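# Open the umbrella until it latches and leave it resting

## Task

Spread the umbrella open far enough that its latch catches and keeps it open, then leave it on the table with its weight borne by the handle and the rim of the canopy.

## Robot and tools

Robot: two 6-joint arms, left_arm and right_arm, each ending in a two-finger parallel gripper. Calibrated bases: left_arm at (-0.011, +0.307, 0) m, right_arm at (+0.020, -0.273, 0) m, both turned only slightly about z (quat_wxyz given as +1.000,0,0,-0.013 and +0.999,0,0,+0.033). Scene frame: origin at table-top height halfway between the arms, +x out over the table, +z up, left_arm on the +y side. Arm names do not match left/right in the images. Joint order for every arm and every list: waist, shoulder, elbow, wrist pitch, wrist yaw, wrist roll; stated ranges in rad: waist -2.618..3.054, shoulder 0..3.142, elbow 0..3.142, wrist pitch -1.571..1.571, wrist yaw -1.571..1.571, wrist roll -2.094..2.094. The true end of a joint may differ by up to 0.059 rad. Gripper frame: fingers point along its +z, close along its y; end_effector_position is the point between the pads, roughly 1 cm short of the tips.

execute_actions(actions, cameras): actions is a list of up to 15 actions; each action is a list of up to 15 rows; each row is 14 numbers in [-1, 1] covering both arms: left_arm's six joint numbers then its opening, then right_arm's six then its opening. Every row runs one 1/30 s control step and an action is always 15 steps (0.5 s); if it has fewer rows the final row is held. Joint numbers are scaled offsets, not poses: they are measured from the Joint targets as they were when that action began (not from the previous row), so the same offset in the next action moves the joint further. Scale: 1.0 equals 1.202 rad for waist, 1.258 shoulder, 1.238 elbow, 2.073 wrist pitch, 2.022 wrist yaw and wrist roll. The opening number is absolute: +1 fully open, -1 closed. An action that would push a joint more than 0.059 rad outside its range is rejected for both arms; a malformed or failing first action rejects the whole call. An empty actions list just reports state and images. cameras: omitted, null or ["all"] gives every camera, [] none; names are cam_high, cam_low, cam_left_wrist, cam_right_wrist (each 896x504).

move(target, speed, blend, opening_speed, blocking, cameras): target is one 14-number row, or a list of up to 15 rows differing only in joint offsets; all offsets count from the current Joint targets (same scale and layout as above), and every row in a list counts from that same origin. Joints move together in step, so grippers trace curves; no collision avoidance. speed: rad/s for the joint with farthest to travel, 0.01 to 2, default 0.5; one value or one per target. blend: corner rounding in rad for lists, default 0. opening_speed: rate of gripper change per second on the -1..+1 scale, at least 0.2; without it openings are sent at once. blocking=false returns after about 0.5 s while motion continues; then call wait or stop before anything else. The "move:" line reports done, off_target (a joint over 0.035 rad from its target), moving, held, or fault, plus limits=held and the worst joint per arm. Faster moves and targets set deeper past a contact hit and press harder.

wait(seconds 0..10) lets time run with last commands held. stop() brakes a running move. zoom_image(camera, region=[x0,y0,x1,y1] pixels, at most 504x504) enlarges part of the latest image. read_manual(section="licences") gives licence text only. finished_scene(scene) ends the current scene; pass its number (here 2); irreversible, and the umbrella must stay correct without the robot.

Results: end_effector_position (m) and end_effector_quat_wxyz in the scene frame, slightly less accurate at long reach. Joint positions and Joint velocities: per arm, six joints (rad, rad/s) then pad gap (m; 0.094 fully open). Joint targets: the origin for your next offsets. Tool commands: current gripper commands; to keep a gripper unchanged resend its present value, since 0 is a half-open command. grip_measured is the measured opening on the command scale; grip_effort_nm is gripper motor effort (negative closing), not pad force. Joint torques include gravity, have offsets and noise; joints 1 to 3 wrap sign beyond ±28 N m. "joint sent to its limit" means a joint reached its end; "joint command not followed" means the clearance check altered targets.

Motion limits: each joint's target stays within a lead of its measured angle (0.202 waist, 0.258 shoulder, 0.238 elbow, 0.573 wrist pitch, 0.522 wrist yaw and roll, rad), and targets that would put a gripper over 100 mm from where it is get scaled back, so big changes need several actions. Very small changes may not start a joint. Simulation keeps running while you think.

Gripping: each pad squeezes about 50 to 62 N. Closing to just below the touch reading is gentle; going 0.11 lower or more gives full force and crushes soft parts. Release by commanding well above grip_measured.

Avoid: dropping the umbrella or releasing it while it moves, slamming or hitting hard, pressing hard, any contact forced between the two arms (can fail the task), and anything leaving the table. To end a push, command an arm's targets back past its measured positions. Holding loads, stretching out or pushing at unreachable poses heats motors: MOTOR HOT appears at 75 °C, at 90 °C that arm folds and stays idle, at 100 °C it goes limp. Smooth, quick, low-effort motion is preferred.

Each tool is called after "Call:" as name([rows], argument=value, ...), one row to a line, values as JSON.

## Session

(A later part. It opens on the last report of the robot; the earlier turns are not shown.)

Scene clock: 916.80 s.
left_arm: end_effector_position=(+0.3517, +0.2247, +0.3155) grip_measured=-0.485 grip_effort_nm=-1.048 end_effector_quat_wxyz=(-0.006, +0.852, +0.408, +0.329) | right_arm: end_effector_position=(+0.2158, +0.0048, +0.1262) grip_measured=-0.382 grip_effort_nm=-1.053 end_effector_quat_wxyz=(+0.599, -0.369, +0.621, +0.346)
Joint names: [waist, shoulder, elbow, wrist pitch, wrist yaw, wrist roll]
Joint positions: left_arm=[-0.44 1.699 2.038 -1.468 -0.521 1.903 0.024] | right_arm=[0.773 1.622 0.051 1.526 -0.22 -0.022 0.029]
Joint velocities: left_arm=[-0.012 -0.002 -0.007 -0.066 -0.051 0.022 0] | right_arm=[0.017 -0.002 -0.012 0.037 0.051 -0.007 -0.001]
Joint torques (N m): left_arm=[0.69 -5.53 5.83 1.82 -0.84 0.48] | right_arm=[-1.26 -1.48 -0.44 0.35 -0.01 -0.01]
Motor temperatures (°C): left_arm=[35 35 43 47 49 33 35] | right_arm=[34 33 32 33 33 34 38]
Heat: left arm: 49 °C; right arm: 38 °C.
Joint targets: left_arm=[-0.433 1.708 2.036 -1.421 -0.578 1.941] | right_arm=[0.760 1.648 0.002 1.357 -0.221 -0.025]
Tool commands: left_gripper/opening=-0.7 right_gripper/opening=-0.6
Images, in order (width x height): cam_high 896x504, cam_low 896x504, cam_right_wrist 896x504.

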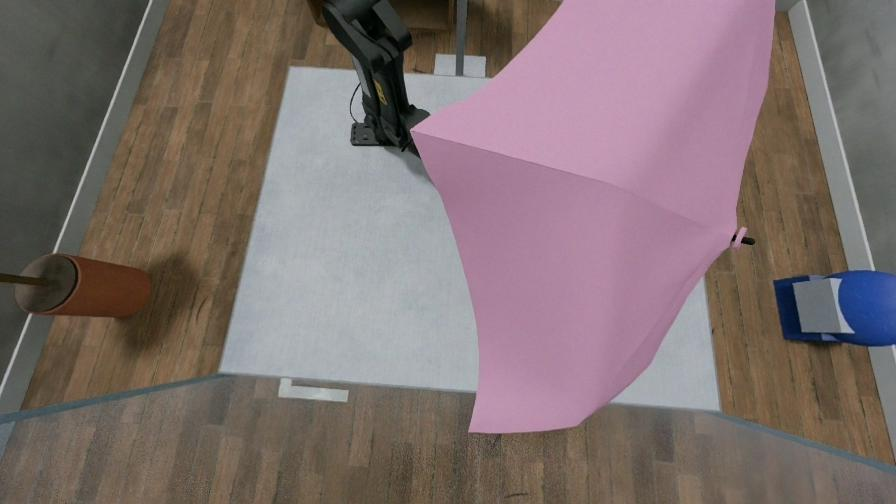

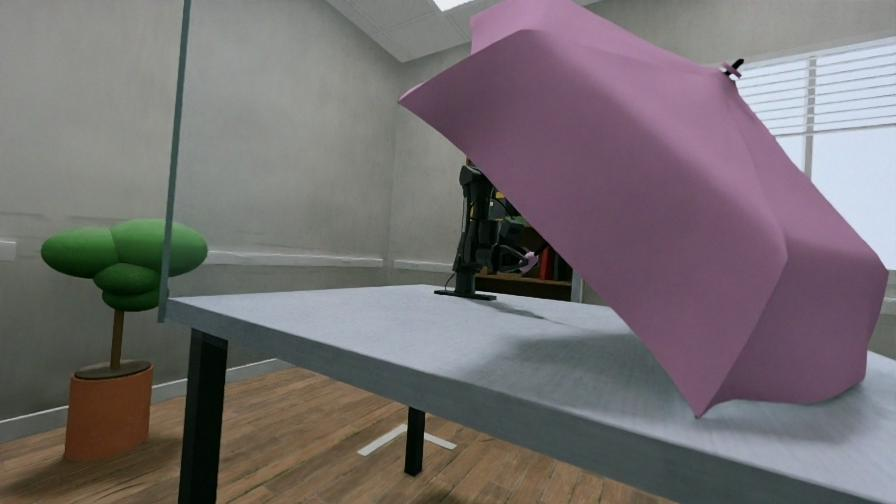

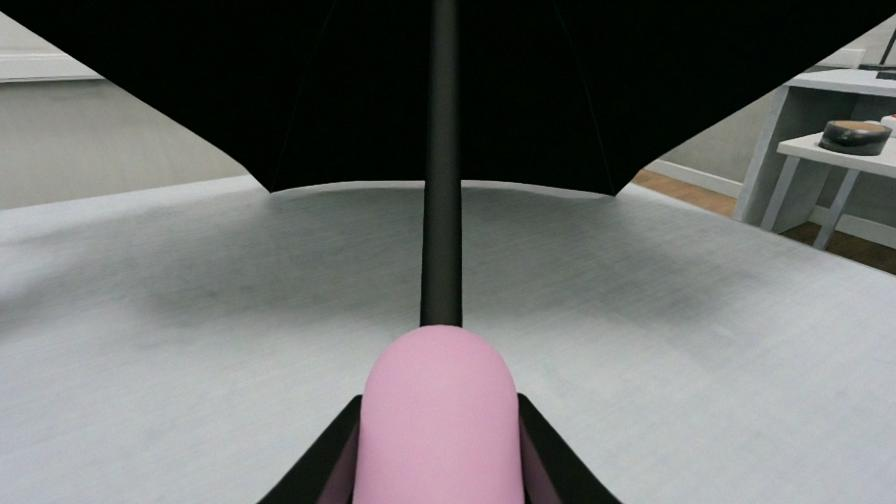

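Call:
move(target=[-0.0882, 0.0103, 0.021, -0.0169, -0.089, -0.0603, -0.7, 0, 0, 0, 0, 0, 0, -0.6], speed=0.2, cameras=["cam_low", "cam_left_wrist", "cam_right_wrist"])

Scene clock: 1014.30 s.
left_arm: end_effector_position=(+0.3476, +0.2100, +0.3197) grip_measured=-0.486 grip_effort_nm=-1.033 end_effector_quat_wxyz=(-0.033, +0.837, +0.404, +0.368) | right_arm: end_effector_position=(+0.2140, +0.0005, +0.1200) grip_measured=-0.382 grip_effort_nm=-1.062 end_effector_quat_wxyz=(+0.592, -0.370, +0.629, +0.342)
Joint names: [waist, shoulder, elbow, wrist pitch, wrist yaw, wrist roll]
Joint positions: left_arm=[-0.538 1.717 2.038 -1.489 -0.659 1.817 0.024] | right_arm=[0.769 1.622 0.033 1.523 -0.22 -0.022 0.029]
Joint velocities: left_arm=[-0.012 0.002 -0.007 0.007 0.007 0.037 -0.001] | right_arm=[0.007 -0.002 -0.002 -0.007 0.007 -0.007 0]
Joint torques (N m): left_arm=[-0.01 -6.05 7.92 1.59 -1.33 0.08] | right_arm=[-0.83 -1.44 1.01 0.38 -0.02 -0.04]
Motor temperatures (°C): left_arm=[35 35 43 46 43 33 35] | right_arm=[34 32 32 33 33 34 38]
Heat: left arm: 46 °C; right arm: 38 °C.
Joint targets: left_arm=[-0.538 1.721 2.062 -1.456 -0.758 1.819] | right_arm=[0.760 1.648 0.003 1.357 -0.221 -0.025]
move: off_target (left_arm, right_arm); left_arm: the wrist yaw is farthest, 0.099 rad from its target; right_arm: the wrist pitch is farthest, 0.166 rad from its target
Images, in order (width x height): cam_low 896x504, cam_left_wrist 896x504, cam_right_wrist 896x504.

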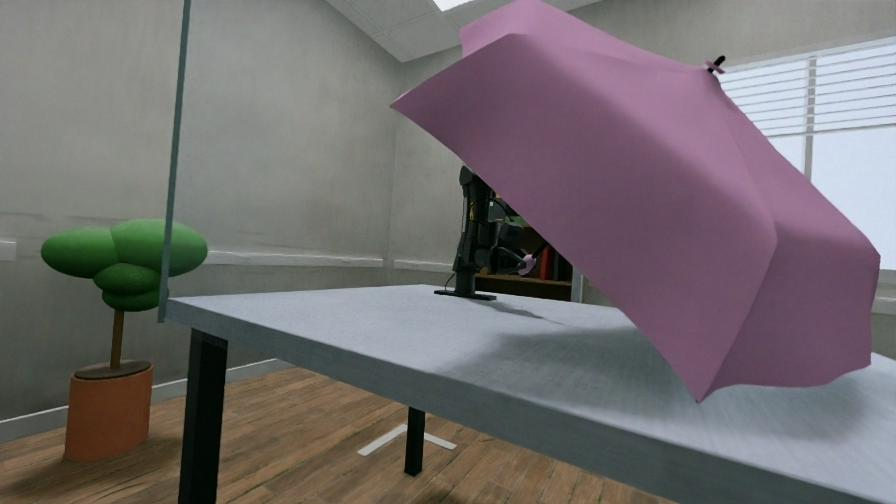

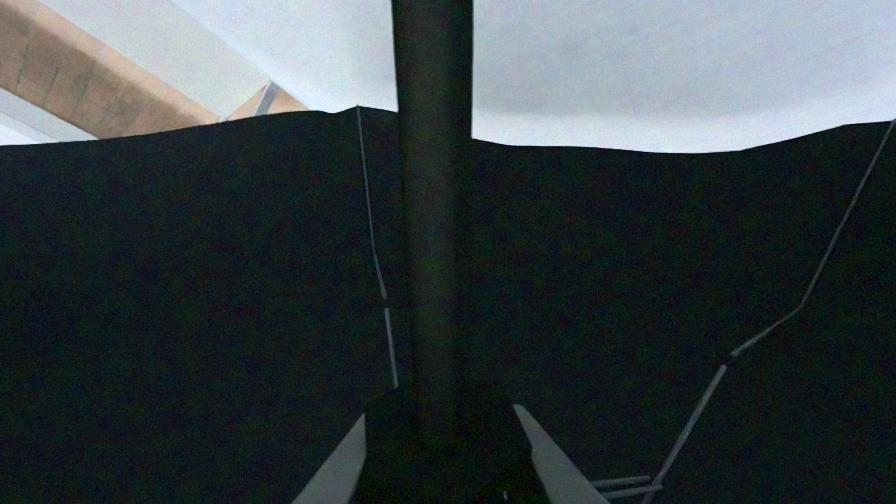

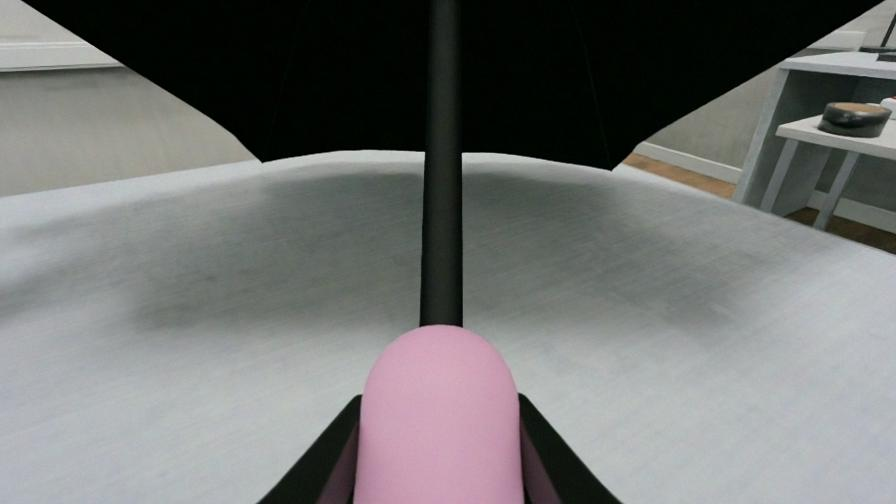

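Call:
move(target=[0.0474, -0.0111, 0.0533, 0.0101, -0.0747, 0.0143, -0.7, 0, 0, 0, 0, 0, 0, -0.6], speed=0.2, cameras=["cam_left_wrist"])

Scene clock: 1029.60 s.
left_arm: end_effector_position=(+0.3491, +0.2181, +0.3281) grip_measured=-0.486 grip_effort_nm=-1.048 end_effector_quat_wxyz=(-0.039, +0.831, +0.406, +0.379) | right_arm: end_effector_position=(+0.2130, +0.0012, +0.1219) grip_measured=-0.382 grip_effort_nm=-1.072 end_effector_quat_wxyz=(+0.593, -0.369, +0.626, +0.347)
Joint names: [waist, shoulder, elbow, wrist pitch, wrist yaw, wrist roll]
Joint positions: left_arm=[-0.526 1.717 2.061 -1.499 -0.683 1.83 0.024] | right_arm=[0.769 1.622 0.033 1.531 -0.227 -0.017 0.029]
Joint velocities: left_arm=[0.007 0.002 -0.017 -0.051 0.037 -0.081 0] | right_arm=[-0.017 -0.032 -0.007 0.007 -0.007 -0.037 0.002]
Joint torques (N m): left_arm=[3.95 -7.06 11.48 1.94 -2.57 0.26] | right_arm=[-0.87 -1.44 1.06 0.31 0.06 -0.06]
Motor temperatures (°C): left_arm=[35 36 44 45 44 33 35] | right_arm=[34 32 32 33 33 34 38]
Heat: left arm: 45 °C; right arm: 38 °C.
Joint targets: left_arm=[-0.481 1.707 2.127 -1.435 -0.909 1.848] | right_arm=[0.760 1.648 0.003 1.356 -0.221 -0.025]
move: off_target (left_arm, right_arm); left_arm: the wrist yaw is farthest, 0.226 rad from its target; right_arm: the wrist pitch is farthest, 0.174 rad from its target
Images, in order (width x height): cam_left_wrist 896x504.

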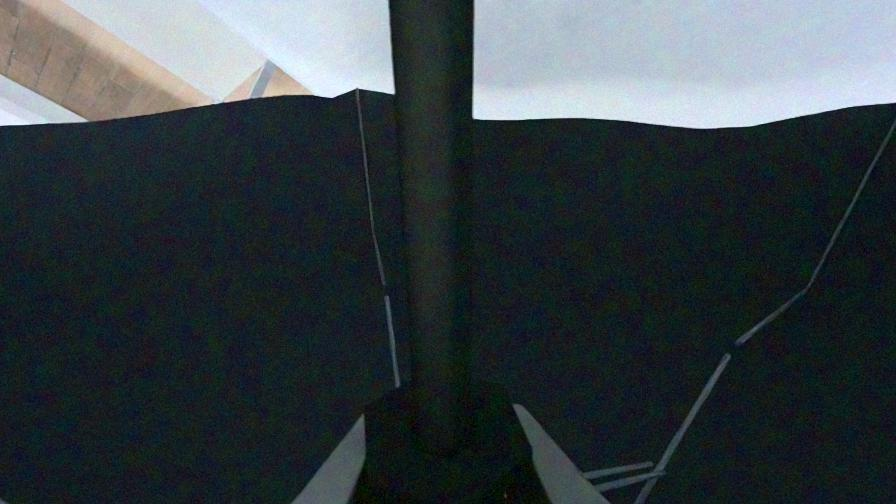

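Call:
move(target=[0.0366, -0.0024, 0.046, 0.0034, -0.043, 0.0143, -0.7, 0, 0, 0, 0, 0, 0, -0.6], speed=0.2, cameras=["cam_left_wrist"])

Scene clock: 1033.20 s.
left_arm: end_effector_position=(+0.3513, +0.2279, +0.3384) grip_measured=-0.486 grip_effort_nm=-1.043 end_effector_quat_wxyz=(-0.044, +0.826, +0.408, +0.386) | right_arm: end_effector_position=(+0.2122, +0.0041, +0.1268) grip_measured=-0.382 grip_effort_nm=-1.057 end_effector_quat_wxyz=(+0.595, -0.368, +0.620, +0.356)
Joint names: [waist, shoulder, elbow, wrist pitch, wrist yaw, wrist roll]
Joint positions: left_arm=[-0.503 1.722 2.104 -1.515 -0.692 1.856 0.024] | right_arm=[0.77 1.622 0.041 1.541 -0.24 -0.007 0.029]
Joint velocities: left_arm=[-0.002 -0.007 -0.002 -0.051 0.007 -0.007 0] | right_arm=[-0.007 0.002 -0.002 0.022 0.095 -0.051 0.002]
Joint torques (N m): left_arm=[5.7 -7.64 12.62 2.21 -3.35 0.29] | right_arm=[-1.01 -1.51 0.38 0.22 0.2 -0.16]
Motor temperatures (°C): left_arm=[35 36 44 45 45 32 35] | right_arm=[34 32 32 33 33 34 38]
Heat: left arm: 45 °C; right arm: 38 °C.
Joint targets: left_arm=[-0.438 1.704 2.185 -1.428 -0.996 1.877] | right_arm=[0.760 1.648 0.002 1.357 -0.221 -0.025]
move: off_target (left_arm, right_arm); left_arm: the wrist yaw is farthest, 0.304 rad from its target; right_arm: the wrist pitch is farthest, 0.185 rad from its target
Images, in order (width x height): cam_left_wrist 896x504.

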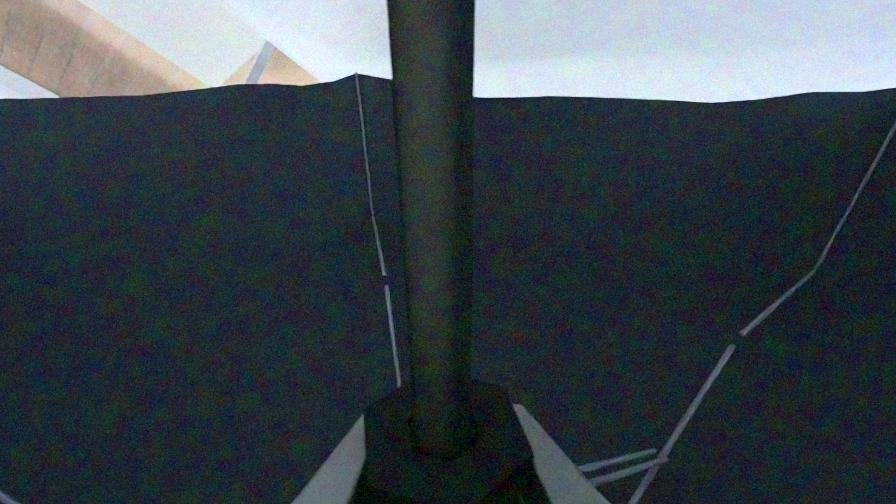

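Call:
move(target=[0.0, 0.003, -0.12, 0.003, 0.207, 0.032, -0.7, 0, 0, 0, 0, 0, 0, -0.6], speed=0.3, cameras=["cam_left_wrist", "cam_right_wrist"])

Scene clock: 1154.87 s.
left_arm: end_effector_position=(+0.3546, +0.2153, +0.3113) grip_measured=-0.486 grip_effort_nm=-1.028 end_effector_quat_wxyz=(-0.011, +0.854, +0.401, +0.331) | right_arm: end_effector_position=(+0.2161, +0.0015, +0.1207) grip_measured=-0.382 grip_effort_nm=-1.067 end_effector_quat_wxyz=(+0.592, -0.367, +0.630, +0.342)
Joint names: [waist, shoulder, elbow, wrist pitch, wrist yaw, wrist roll]
Joint positions: left_arm=[-0.467 1.722 2.046 -1.467 -0.539 1.89 0.024] | right_arm=[0.768 1.622 0.041 1.516 -0.216 -0.017 0.029]
Joint velocities: left_arm=[-0.012 -0.007 -0.007 0.007 0.11 -0.022 0.001] | right_arm=[-0.002 -0.002 0.002 -0.007 -0.022 -0.022 -0.001]
Joint torques (N m): left_arm=[2.55 -7.51 5.29 1.79 -0.68 0.63] | right_arm=[-0.83 -1.47 0.31 0.45 -0.06 -0.07]
Motor temperatures (°C): left_arm=[36 38 45 49 69 32 35] | right_arm=[34 32 32 32 33 34 38]
Heat: left arm: 69 °C; right arm: 38 °C.
Joint targets: left_arm=[-0.438 1.708 2.036 -1.422 -0.577 1.942] | right_arm=[0.760 1.648 0.002 1.357 -0.221 -0.025]
move: off_target (left_arm, right_arm); left_arm: the wrist roll is farthest, 0.051 rad from its target; right_arm: the wrist pitch is farthest, 0.159 rad from its target
Images, in order (width x height): cam_left_wrist 896x504, cam_right_wrist 896x504.

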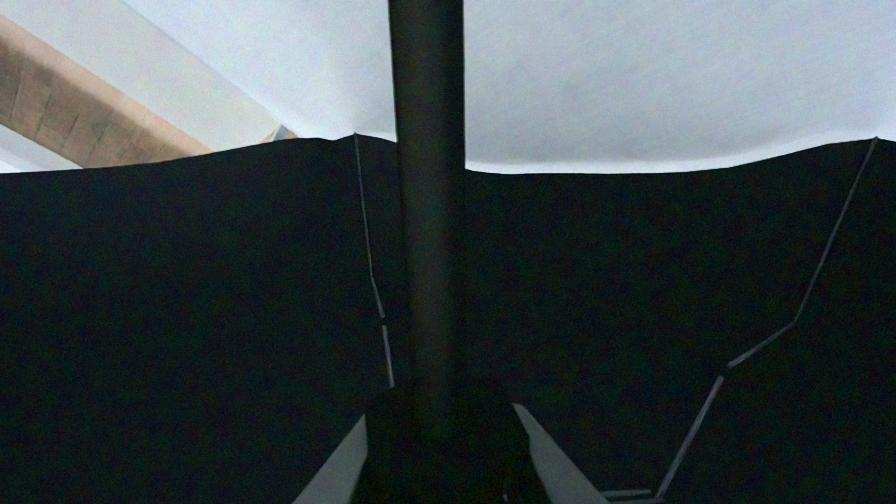

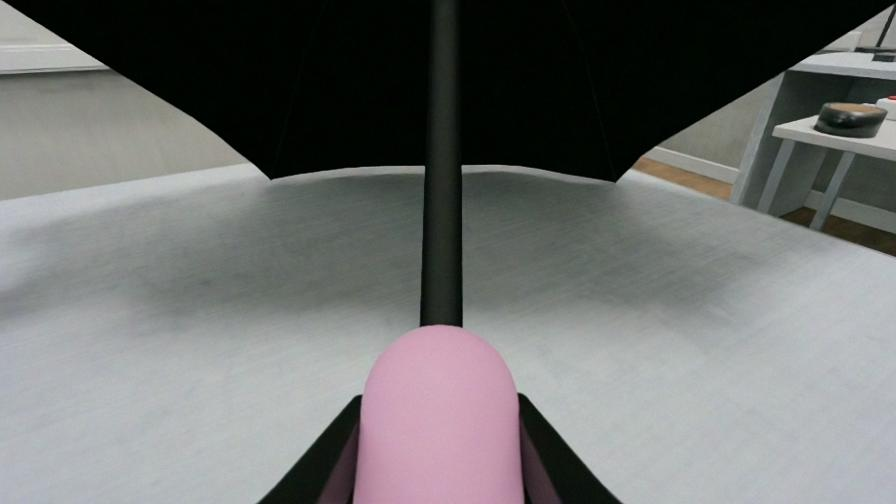

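Call:
execute_actions(actions=[])

Scene clock: 1212.13 s.
left_arm: end_effector_position=(+0.3546, +0.2153, +0.3113) grip_measured=-0.486 grip_effort_nm=-1.038 end_effector_quat_wxyz=(-0.011, +0.854, +0.401, +0.331) | right_arm: end_effector_position=(+0.2161, +0.0015, +0.1207) grip_measured=-0.382 grip_effort_nm=-1.062 end_effector_quat_wxyz=(+0.592, -0.367, +0.630, +0.342)
Joint names: [waist, shoulder, elbow, wrist pitch, wrist yaw, wrist roll]
Joint positions: left_arm=[-0.467 1.722 2.046 -1.467 -0.539 1.89 0.024] | right_arm=[0.768 1.622 0.041 1.516 -0.216 -0.017 0.029]
Joint velocities: left_arm=[-0.012 0.017 0.017 -0.022 -0.007 -0.037 0] | right_arm=[-0.017 -0.012 -0.007 -0.007 -0.066 -0.081 0]
Joint torques (N m): left_arm=[2.55 -7.5 5.3 1.79 -0.67 0.63] | right_arm=[-0.8 -1.48 0.38 0.46 -0.07 -0.06]
Motor temperatures (°C): left_arm=[35 37 43 47 51 32 35] | right_arm=[34 32 32 32 33 34 38]
Heat: left arm: 51 °C; right arm: 38 °C.
Joint targets: left_arm=[-0.438 1.708 2.036 -1.422 -0.577 1.942] | right_arm=[0.760 1.648 0.002 1.357 -0.221 -0.025]
Tool commands: left_gripper/opening=-0.7 right_gripper/opening=-0.6

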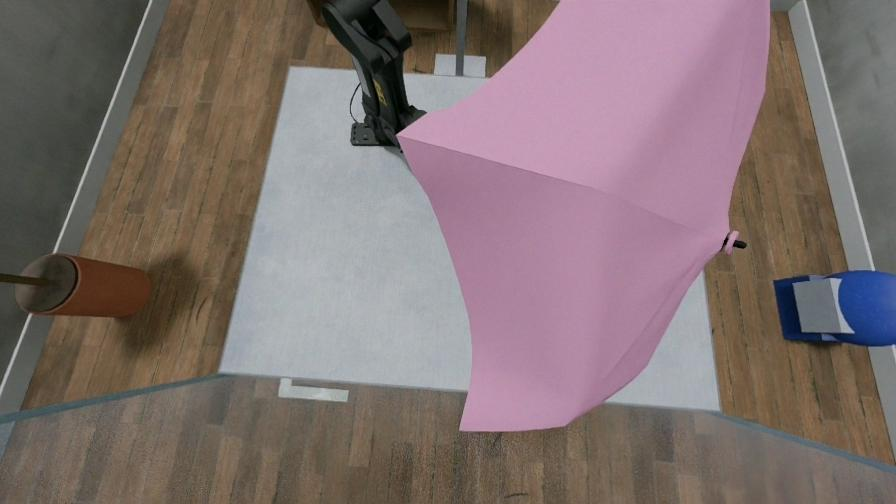

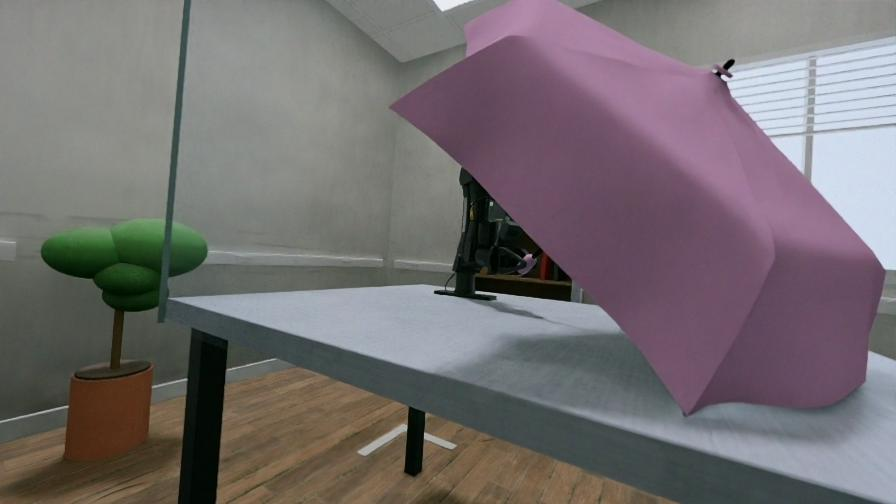

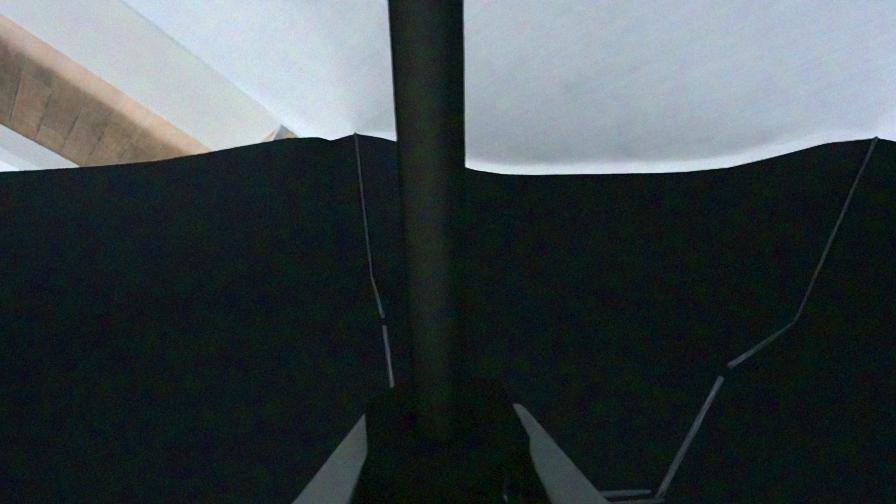

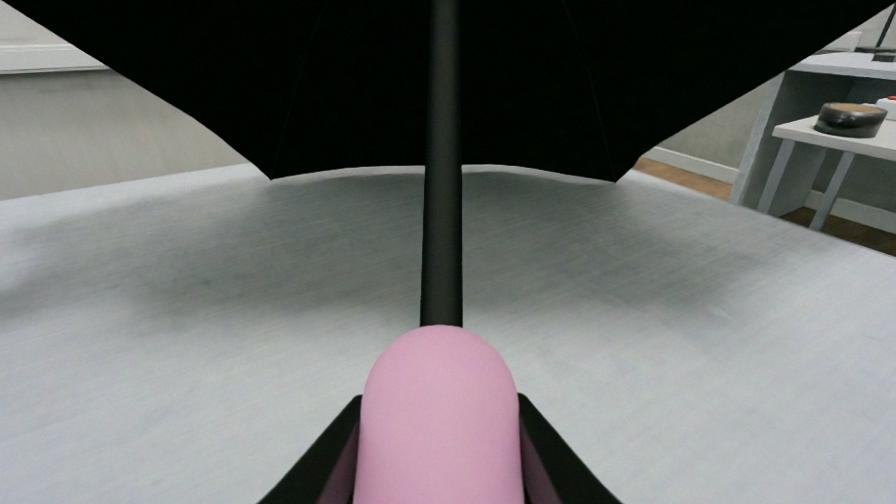

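Call:
move(target=[-0.024, 0.011, 0.008, -0.0217, 0.0188, -0.0257, -0.7, 0, 0, 0, 0, 0, 0, -0.6], cameras=["cam_left_wrist"])

Call:
move(target=[0, 0, 0, 0, 0, 0, 0.1, 0, 0, 0, 0, 0, 0, -0.6], opening_speed=0.6, cameras=["cam_left_wrist", "cam_low", "cam_right_wrist"])

Scene clock: 1332.83 s.
left_arm: end_effector_position=(+0.3539, +0.2143, +0.3110) grip_measured=-0.486 grip_effort_nm=-1.038 end_effector_quat_wxyz=(-0.009, +0.852, +0.406, +0.330) | right_arm: end_effector_position=(+0.2161, +0.0015, +0.1204) grip_measured=-0.382 grip_effort_nm=-1.067 end_effector_quat_wxyz=(+0.592, -0.367, +0.631, +0.342)
Joint names: [waist, shoulder, elbow, wrist pitch, wrist yaw, wrist roll]
Joint positions: left_arm=[-0.47 1.722 2.046 -1.47 -0.539 1.876 0.024] | right_arm=[0.768 1.622 0.041 1.515 -0.216 -0.018 0.029]
Joint velocities: left_arm=[-0.022 -0.002 0.002 0.022 -0.022 -0.081 0] | right_arm=[-0.002 0.012 -0.012 0.066 0.022 0.037 0]
Joint torques (N m): left_arm=[0.31 -6.42 6.02 1.34 -0.3 0.2] | right_arm=[-0.8 -1.48 0.32 0.47 -0.07 -0.05]
Motor temperatures (°C): left_arm=[35 37 42 46 43 33 35] | right_arm=[34 32 32 32 33 34 38]
Heat: left arm: 46 °C; right arm: 38 °C.
Joint targets: left_arm=[-0.467 1.722 2.046 -1.467 -0.539 1.890] | right_arm=[0.760 1.648 0.002 1.357 -0.221 -0.025]
move: off_target (right_arm); right_arm: the wrist pitch is farthest, 0.158 rad from its target
Images, in order (width x height): cam_left_wrist 896x504.

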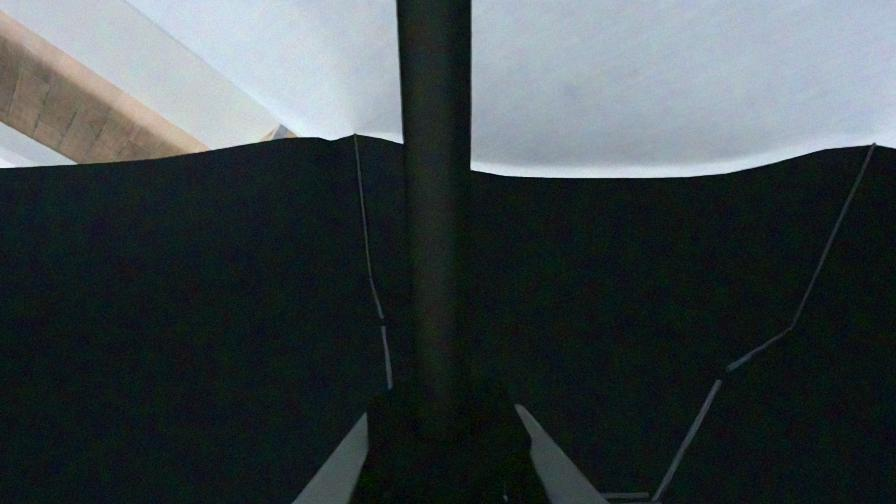

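Scene clock: 1401.97 s.
left_arm: end_effector_position=(+0.3544, +0.2132, +0.3110) grip_measured=+0.099 grip_effort_nm=0.061 end_effector_quat_wxyz=(-0.007, +0.854, +0.402, +0.329) | right_arm: end_effector_position=(+0.2157, +0.0011, +0.1197) grip_measured=-0.382 grip_effort_nm=-1.057 end_effector_quat_wxyz=(+0.591, -0.368, +0.631, +0.342)
Joint names: [waist, shoulder, elbow, wrist pitch, wrist yaw, wrist roll]
Joint positions: left_arm=[-0.47 1.722 2.046 -1.466 -0.534 1.885 0.052] | right_arm=[0.768 1.622 0.039 1.515 -0.216 -0.018 0.029]
Joint velocities: left_arm=[0.007 0.007 -0.027 -0.051 0.066 -0.051 0.001] | right_arm=[-0.032 0.012 -0.012 -0.007 0.037 -0.081 -0.001]
Joint torques (N m): left_arm=[0.31 -6.45 6.05 1.3 -0.35 0.1] | right_arm=[-0.81 -1.46 0.53 0.47 -0.07 -0.06]
Motor temperatures (°C): left_arm=[35 37 42 42 39 32 35] | right_arm=[34 32 32 32 33 34 38]
Heat: left arm: 42 °C; right arm: 38 °C.
Joint targets: left_arm=[-0.467 1.722 2.046 -1.467 -0.539 1.890] | right_arm=[0.760 1.648 0.002 1.357 -0.221 -0.025]
move: off_target (right_arm); right_arm: the wrist pitch is farthest, 0.158 rad from its target
Images, in order (width x height): cam_low 896x504, cam_left_wrist 896x504, cam_right_wrist 896x504.

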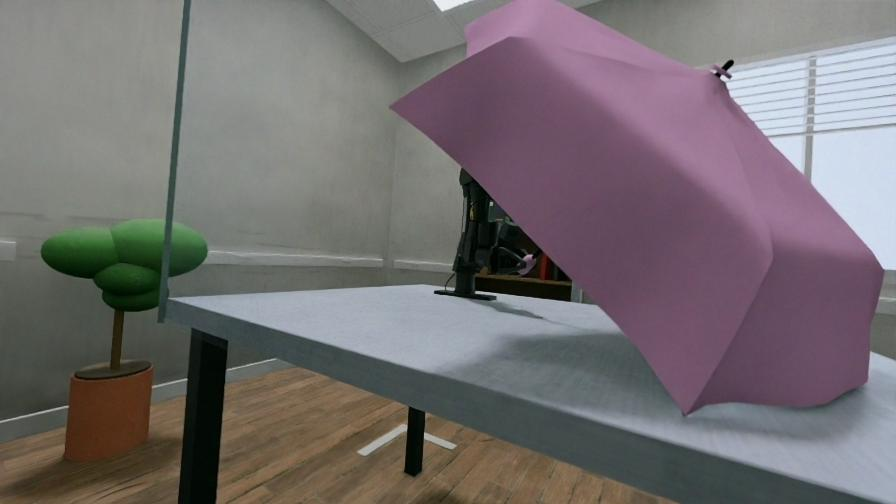

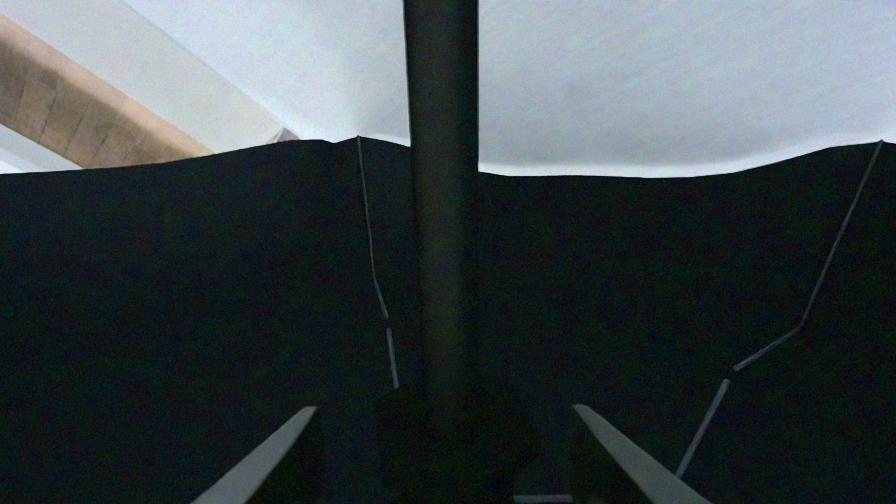

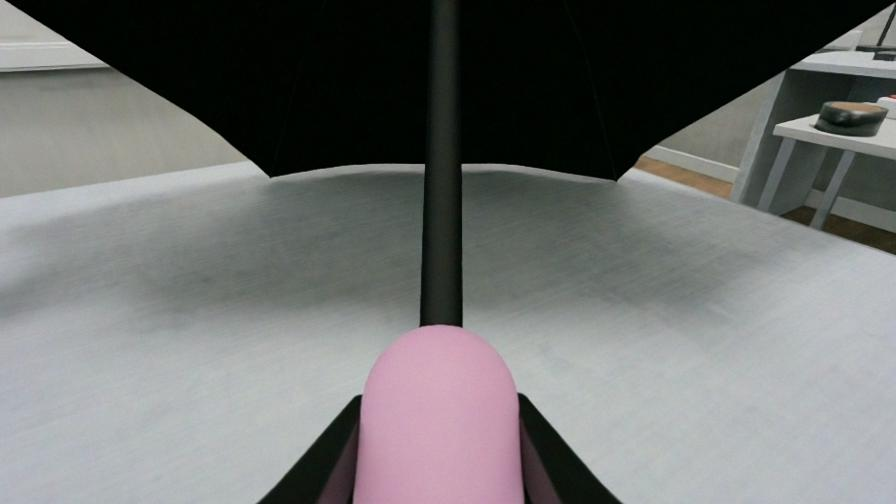

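Call:
zoom_image(camera="cam_left_wrist", region=[480, 120, 896, 504])

Call:
zoom_image(camera="cam_left_wrist", region=[240, 250, 660, 504])

Scaled by 1.212 from the camera's 896x504 image, which has a finer 1280x720 frame.

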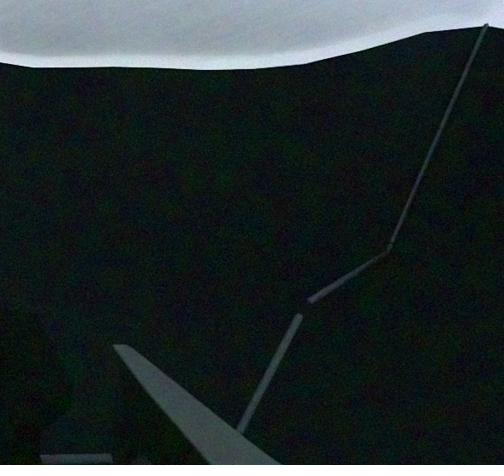

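Scaled by 1.200 from the camera's 896x504 image, which has a finer 1280x720 frame.

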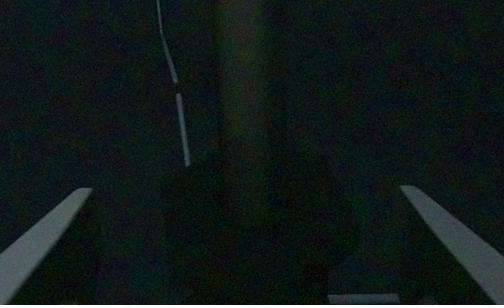

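Call:
move(target=[-0.0874, -0.0223, -0.122, 0.0434, -0.135, -0.0351, 0.1, 0, 0, 0, 0, 0, 0, -0.6], speed=0.3, cameras=["cam_left_wrist"])

Scene clock: 1644.47 s.
left_arm: end_effector_position=(+0.3541, +0.2090, +0.2981) grip_measured=+0.099 grip_effort_nm=0.051 end_effector_quat_wxyz=(-0.078, +0.830, +0.386, +0.394) | right_arm: end_effector_position=(+0.2136, -0.0029, +0.1012) grip_measured=-0.382 grip_effort_nm=-1.062 end_effector_quat_wxyz=(+0.569, -0.378, +0.652, +0.328)
Joint names: [waist, shoulder, elbow, wrist pitch, wrist yaw, wrist roll]
Joint positions: left_arm=[-0.571 1.719 1.908 -1.407 -0.765 1.818 0.052] | right_arm=[0.766 1.629 0.028 1.461 -0.215 -0.032 0.029]
Joint velocities: left_arm=[-0.007 0.002 -0.027 -0.022 -0.022 -0.037 -0.001] | right_arm=[0.012 0.007 -0.002 0.007 -0.081 -0.066 0.001]
Joint torques (N m): left_arm=[-0.02 -8.57 5.29 1.47 -0.85 0.07] | right_arm=[-0.53 -2.02 1.35 0.94 -0.09 0.1]
Motor temperatures (°C): left_arm=[34 37 42 39 34 32 31] | right_arm=[34 32 32 32 33 34 38]
Heat: left arm: 42 °C; right arm: 38 °C.
Joint targets: left_arm=[-0.572 1.694 1.895 -1.377 -0.812 1.819] | right_arm=[0.760 1.648 0.002 1.357 -0.221 -0.025]
move: off_target (left_arm, right_arm); left_arm: the wrist yaw is farthest, 0.047 rad from its target; right_arm: the wrist pitch is farthest, 0.104 rad from its target
Images, in order (width x height): cam_left_wrist 896x504.

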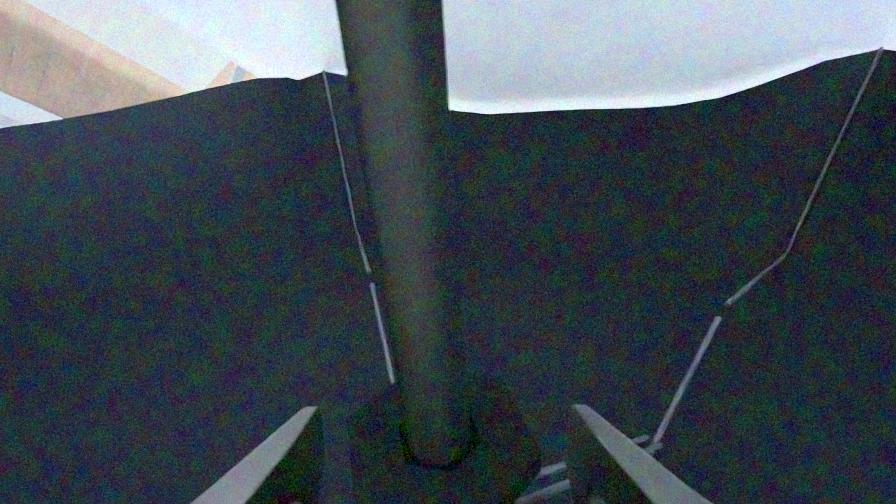

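Call:
execute_actions(actions=[], cameras=["cam_high", "cam_low", "cam_left_wrist", "cam_right_wrist"])

Scene clock: 1658.53 s.
left_arm: end_effector_position=(+0.3541, +0.2090, +0.2980) grip_measured=+0.099 grip_effort_nm=0.071 end_effector_quat_wxyz=(-0.078, +0.830, +0.386, +0.395) | right_arm: end_effector_position=(+0.2136, -0.0029, +0.1012) grip_measured=-0.382 grip_effort_nm=-1.057 end_effector_quat_wxyz=(+0.569, -0.378, +0.652, +0.328)
Joint names: [waist, shoulder, elbow, wrist pitch, wrist yaw, wrist roll]
Joint positions: left_arm=[-0.571 1.719 1.908 -1.407 -0.766 1.817 0.052] | right_arm=[0.766 1.629 0.028 1.461 -0.215 -0.032 0.029]
Joint velocities: left_arm=[0.002 0.002 0.012 -0.022 0.022 -0.051 0.001] | right_arm=[0.002 0.002 0.002 -0.051 -0.022 0.081 0]
Joint torques (N m): left_arm=[-0.03 -8.54 5.29 1.46 -0.86 0.06] | right_arm=[-0.49 -1.92 1.35 0.95 -0.08 0.08]
Motor temperatures (°C): left_arm=[34 38 42 39 35 32 31] | right_arm=[34 32 32 33 33 34 38]
Heat: left arm: 42 °C; right arm: 38 °C.
Joint targets: left_arm=[-0.572 1.694 1.895 -1.377 -0.812 1.819] | right_arm=[0.760 1.648 0.002 1.357 -0.221 -0.025]
Tool commands: left_gripper/opening=+0.1 right_gripper/opening=-0.6

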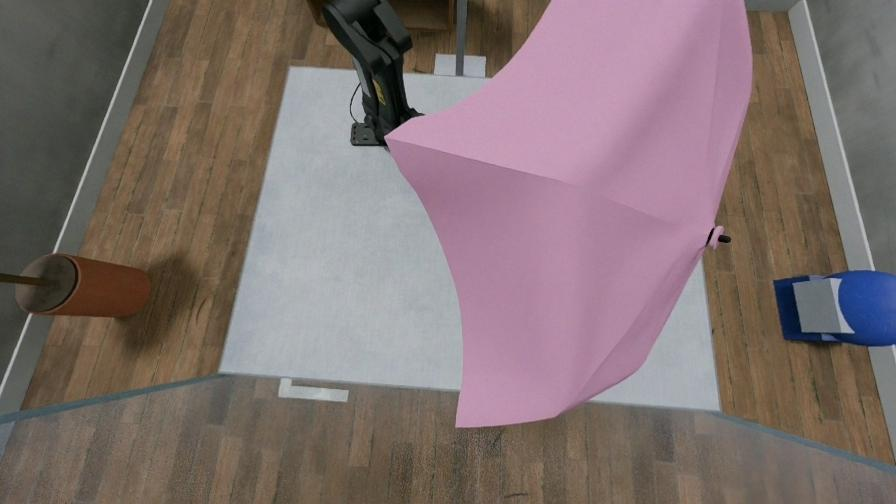

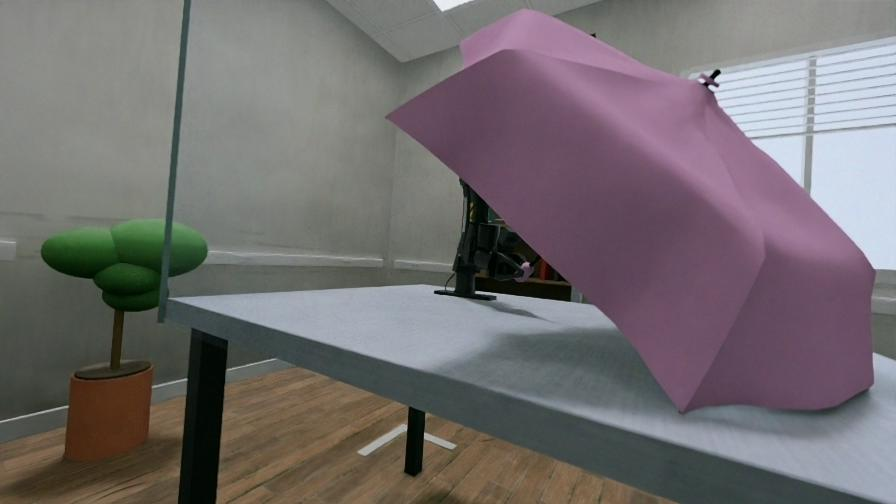

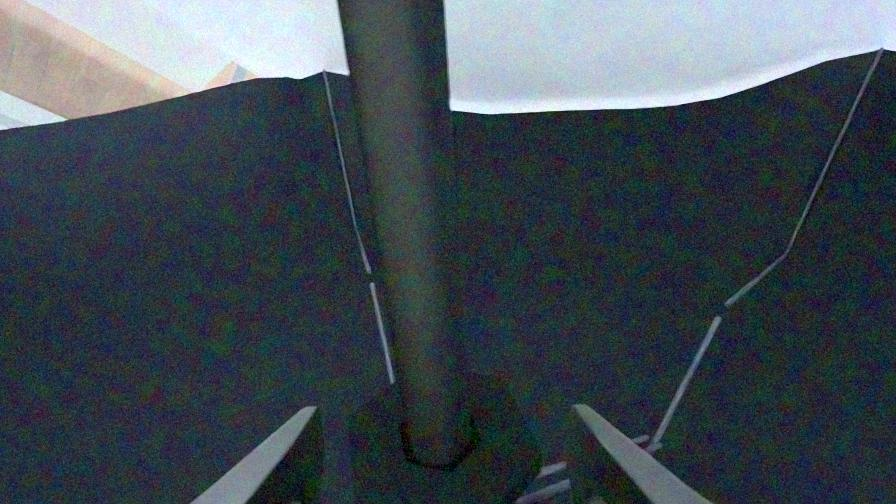

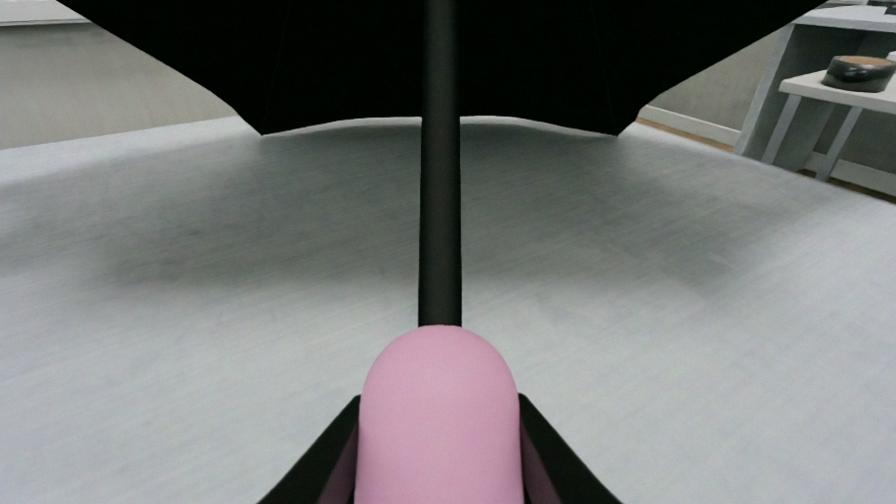

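Call:
zoom_image(camera="cam_left_wrist", region=[260, 200, 764, 504])

Call:
zoom_image(camera="cam_left_wrist", region=[320, 360, 570, 504])

Scaled by 1.000.

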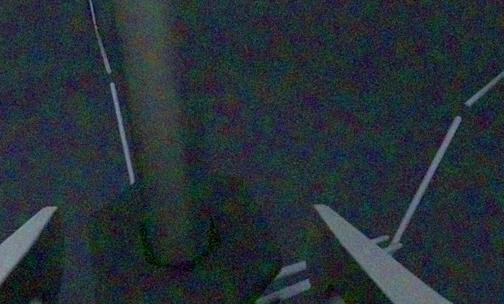

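Scaled by 2.016 from the camera's 896x504 image, which has a finer 1280x720 frame.

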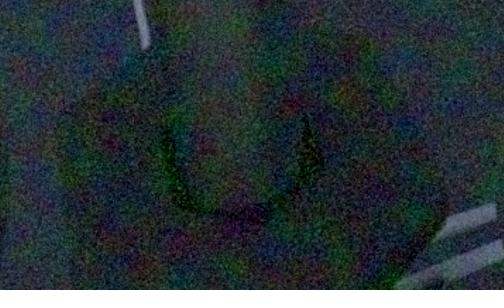

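Call:
zoom_image(camera="cam_left_wrist", region=[320, 0, 480, 90])

Call:
zoom_image(camera="cam_left_wrist", region=[340, 290, 580, 425])

Scaled by 3.150 from the camera's 896x504 image, which has a finer 1280x720 frame.

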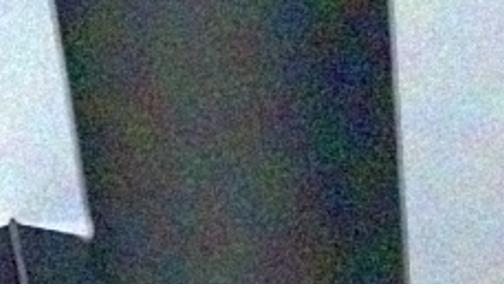

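Scaled by 2.100 from the camera's 896x504 image, which has a finer 1280x720 frame.

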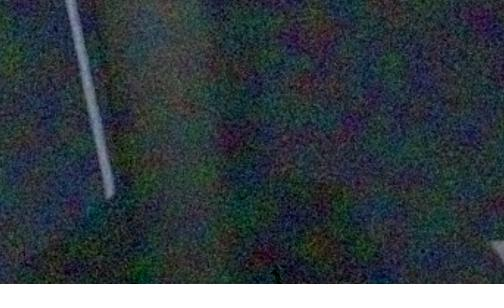

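Call:
move(target=[-0.1048, 0.0167, 0.0687, -0.0796, -0.0287, -0.0094, 0.15, 0, 0, 0, 0, 0, 0, -0.6], speed=0.25, cameras=["cam_left_wrist", "cam_low"])

Scene clock: 1904.40 s.
left_arm: end_effector_position=(+0.3307, +0.1876, +0.3157) grip_measured=+0.149 grip_effort_nm=0.056 end_effector_quat_wxyz=(-0.103, +0.840, +0.329, +0.418) | right_arm: end_effector_position=(+0.2120, -0.0046, +0.0940) grip_measured=-0.382 grip_effort_nm=-1.057 end_effector_quat_wxyz=(+0.559, -0.382, +0.660, +0.324)
Joint names: [waist, shoulder, elbow, wrist pitch, wrist yaw, wrist roll]
Joint positions: left_arm=[-0.693 1.719 1.955 -1.523 -0.856 1.807 0.054] | right_arm=[0.766 1.629 0.023 1.438 -0.215 -0.036 0.029]
Joint velocities: left_arm=[0.002 -0.002 0.012 -0.007 -0.022 0.007 0] | right_arm=[-0.002 -0.002 -0.007 -0.022 -0.037 -0.037 -0.001]
Joint torques (N m): left_arm=[-0.32 -6.74 8.12 0.83 -0.58 -0.03] | right_arm=[-0.54 -1.89 1.78 1.16 -0.08 0.12]
Motor temperatures (°C): left_arm=[34 40 41 39 35 31 31] | right_arm=[34 32 32 35 33 34 38]
Heat: left arm: 41 °C; right arm: 38 °C.
Joint targets: left_arm=[-0.697 1.715 1.980 -1.542 -0.870 1.800] | right_arm=[0.760 1.648 0.002 1.357 -0.221 -0.025]
move: off_target (right_arm); right_arm: the wrist pitch is farthest, 0.081 rad from its target
Images, in order (width x height): cam_low 896x504, cam_left_wrist 896x504.

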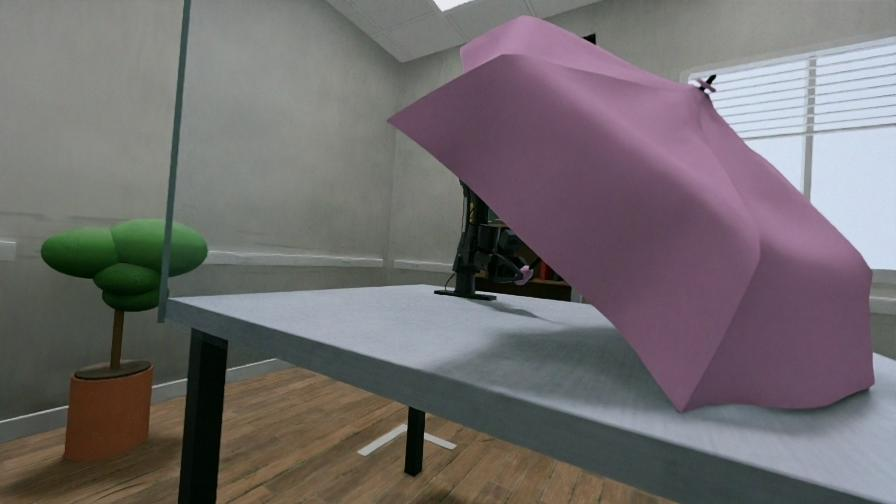

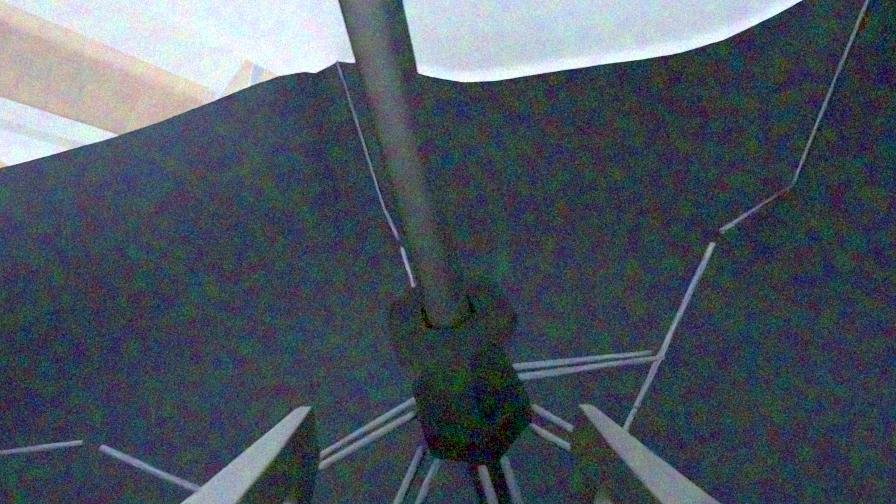

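Call:
zoom_image(camera="cam_left_wrist", region=[300, 240, 680, 504])

Call:
zoom_image(camera="cam_left_wrist", region=[370, 270, 560, 400])

Scaled by 1.326 from the camera's 896x504 image, which has a finer 1280x720 frame.

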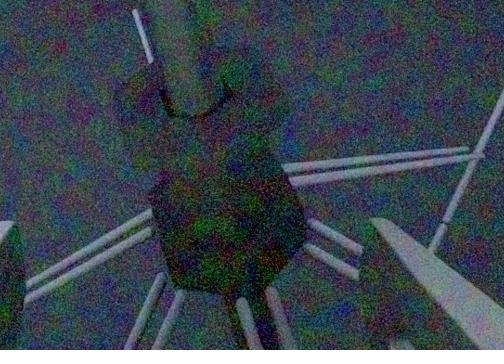

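Scaled by 2.653 from the camera's 896x504 image, which has a finer 1280x720 frame.

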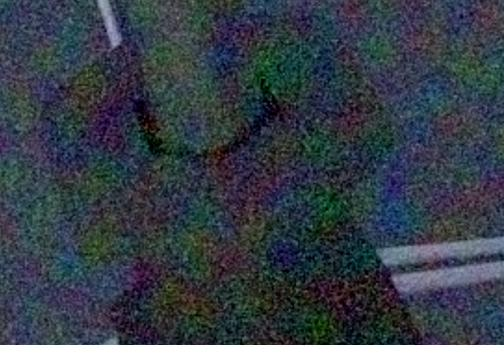

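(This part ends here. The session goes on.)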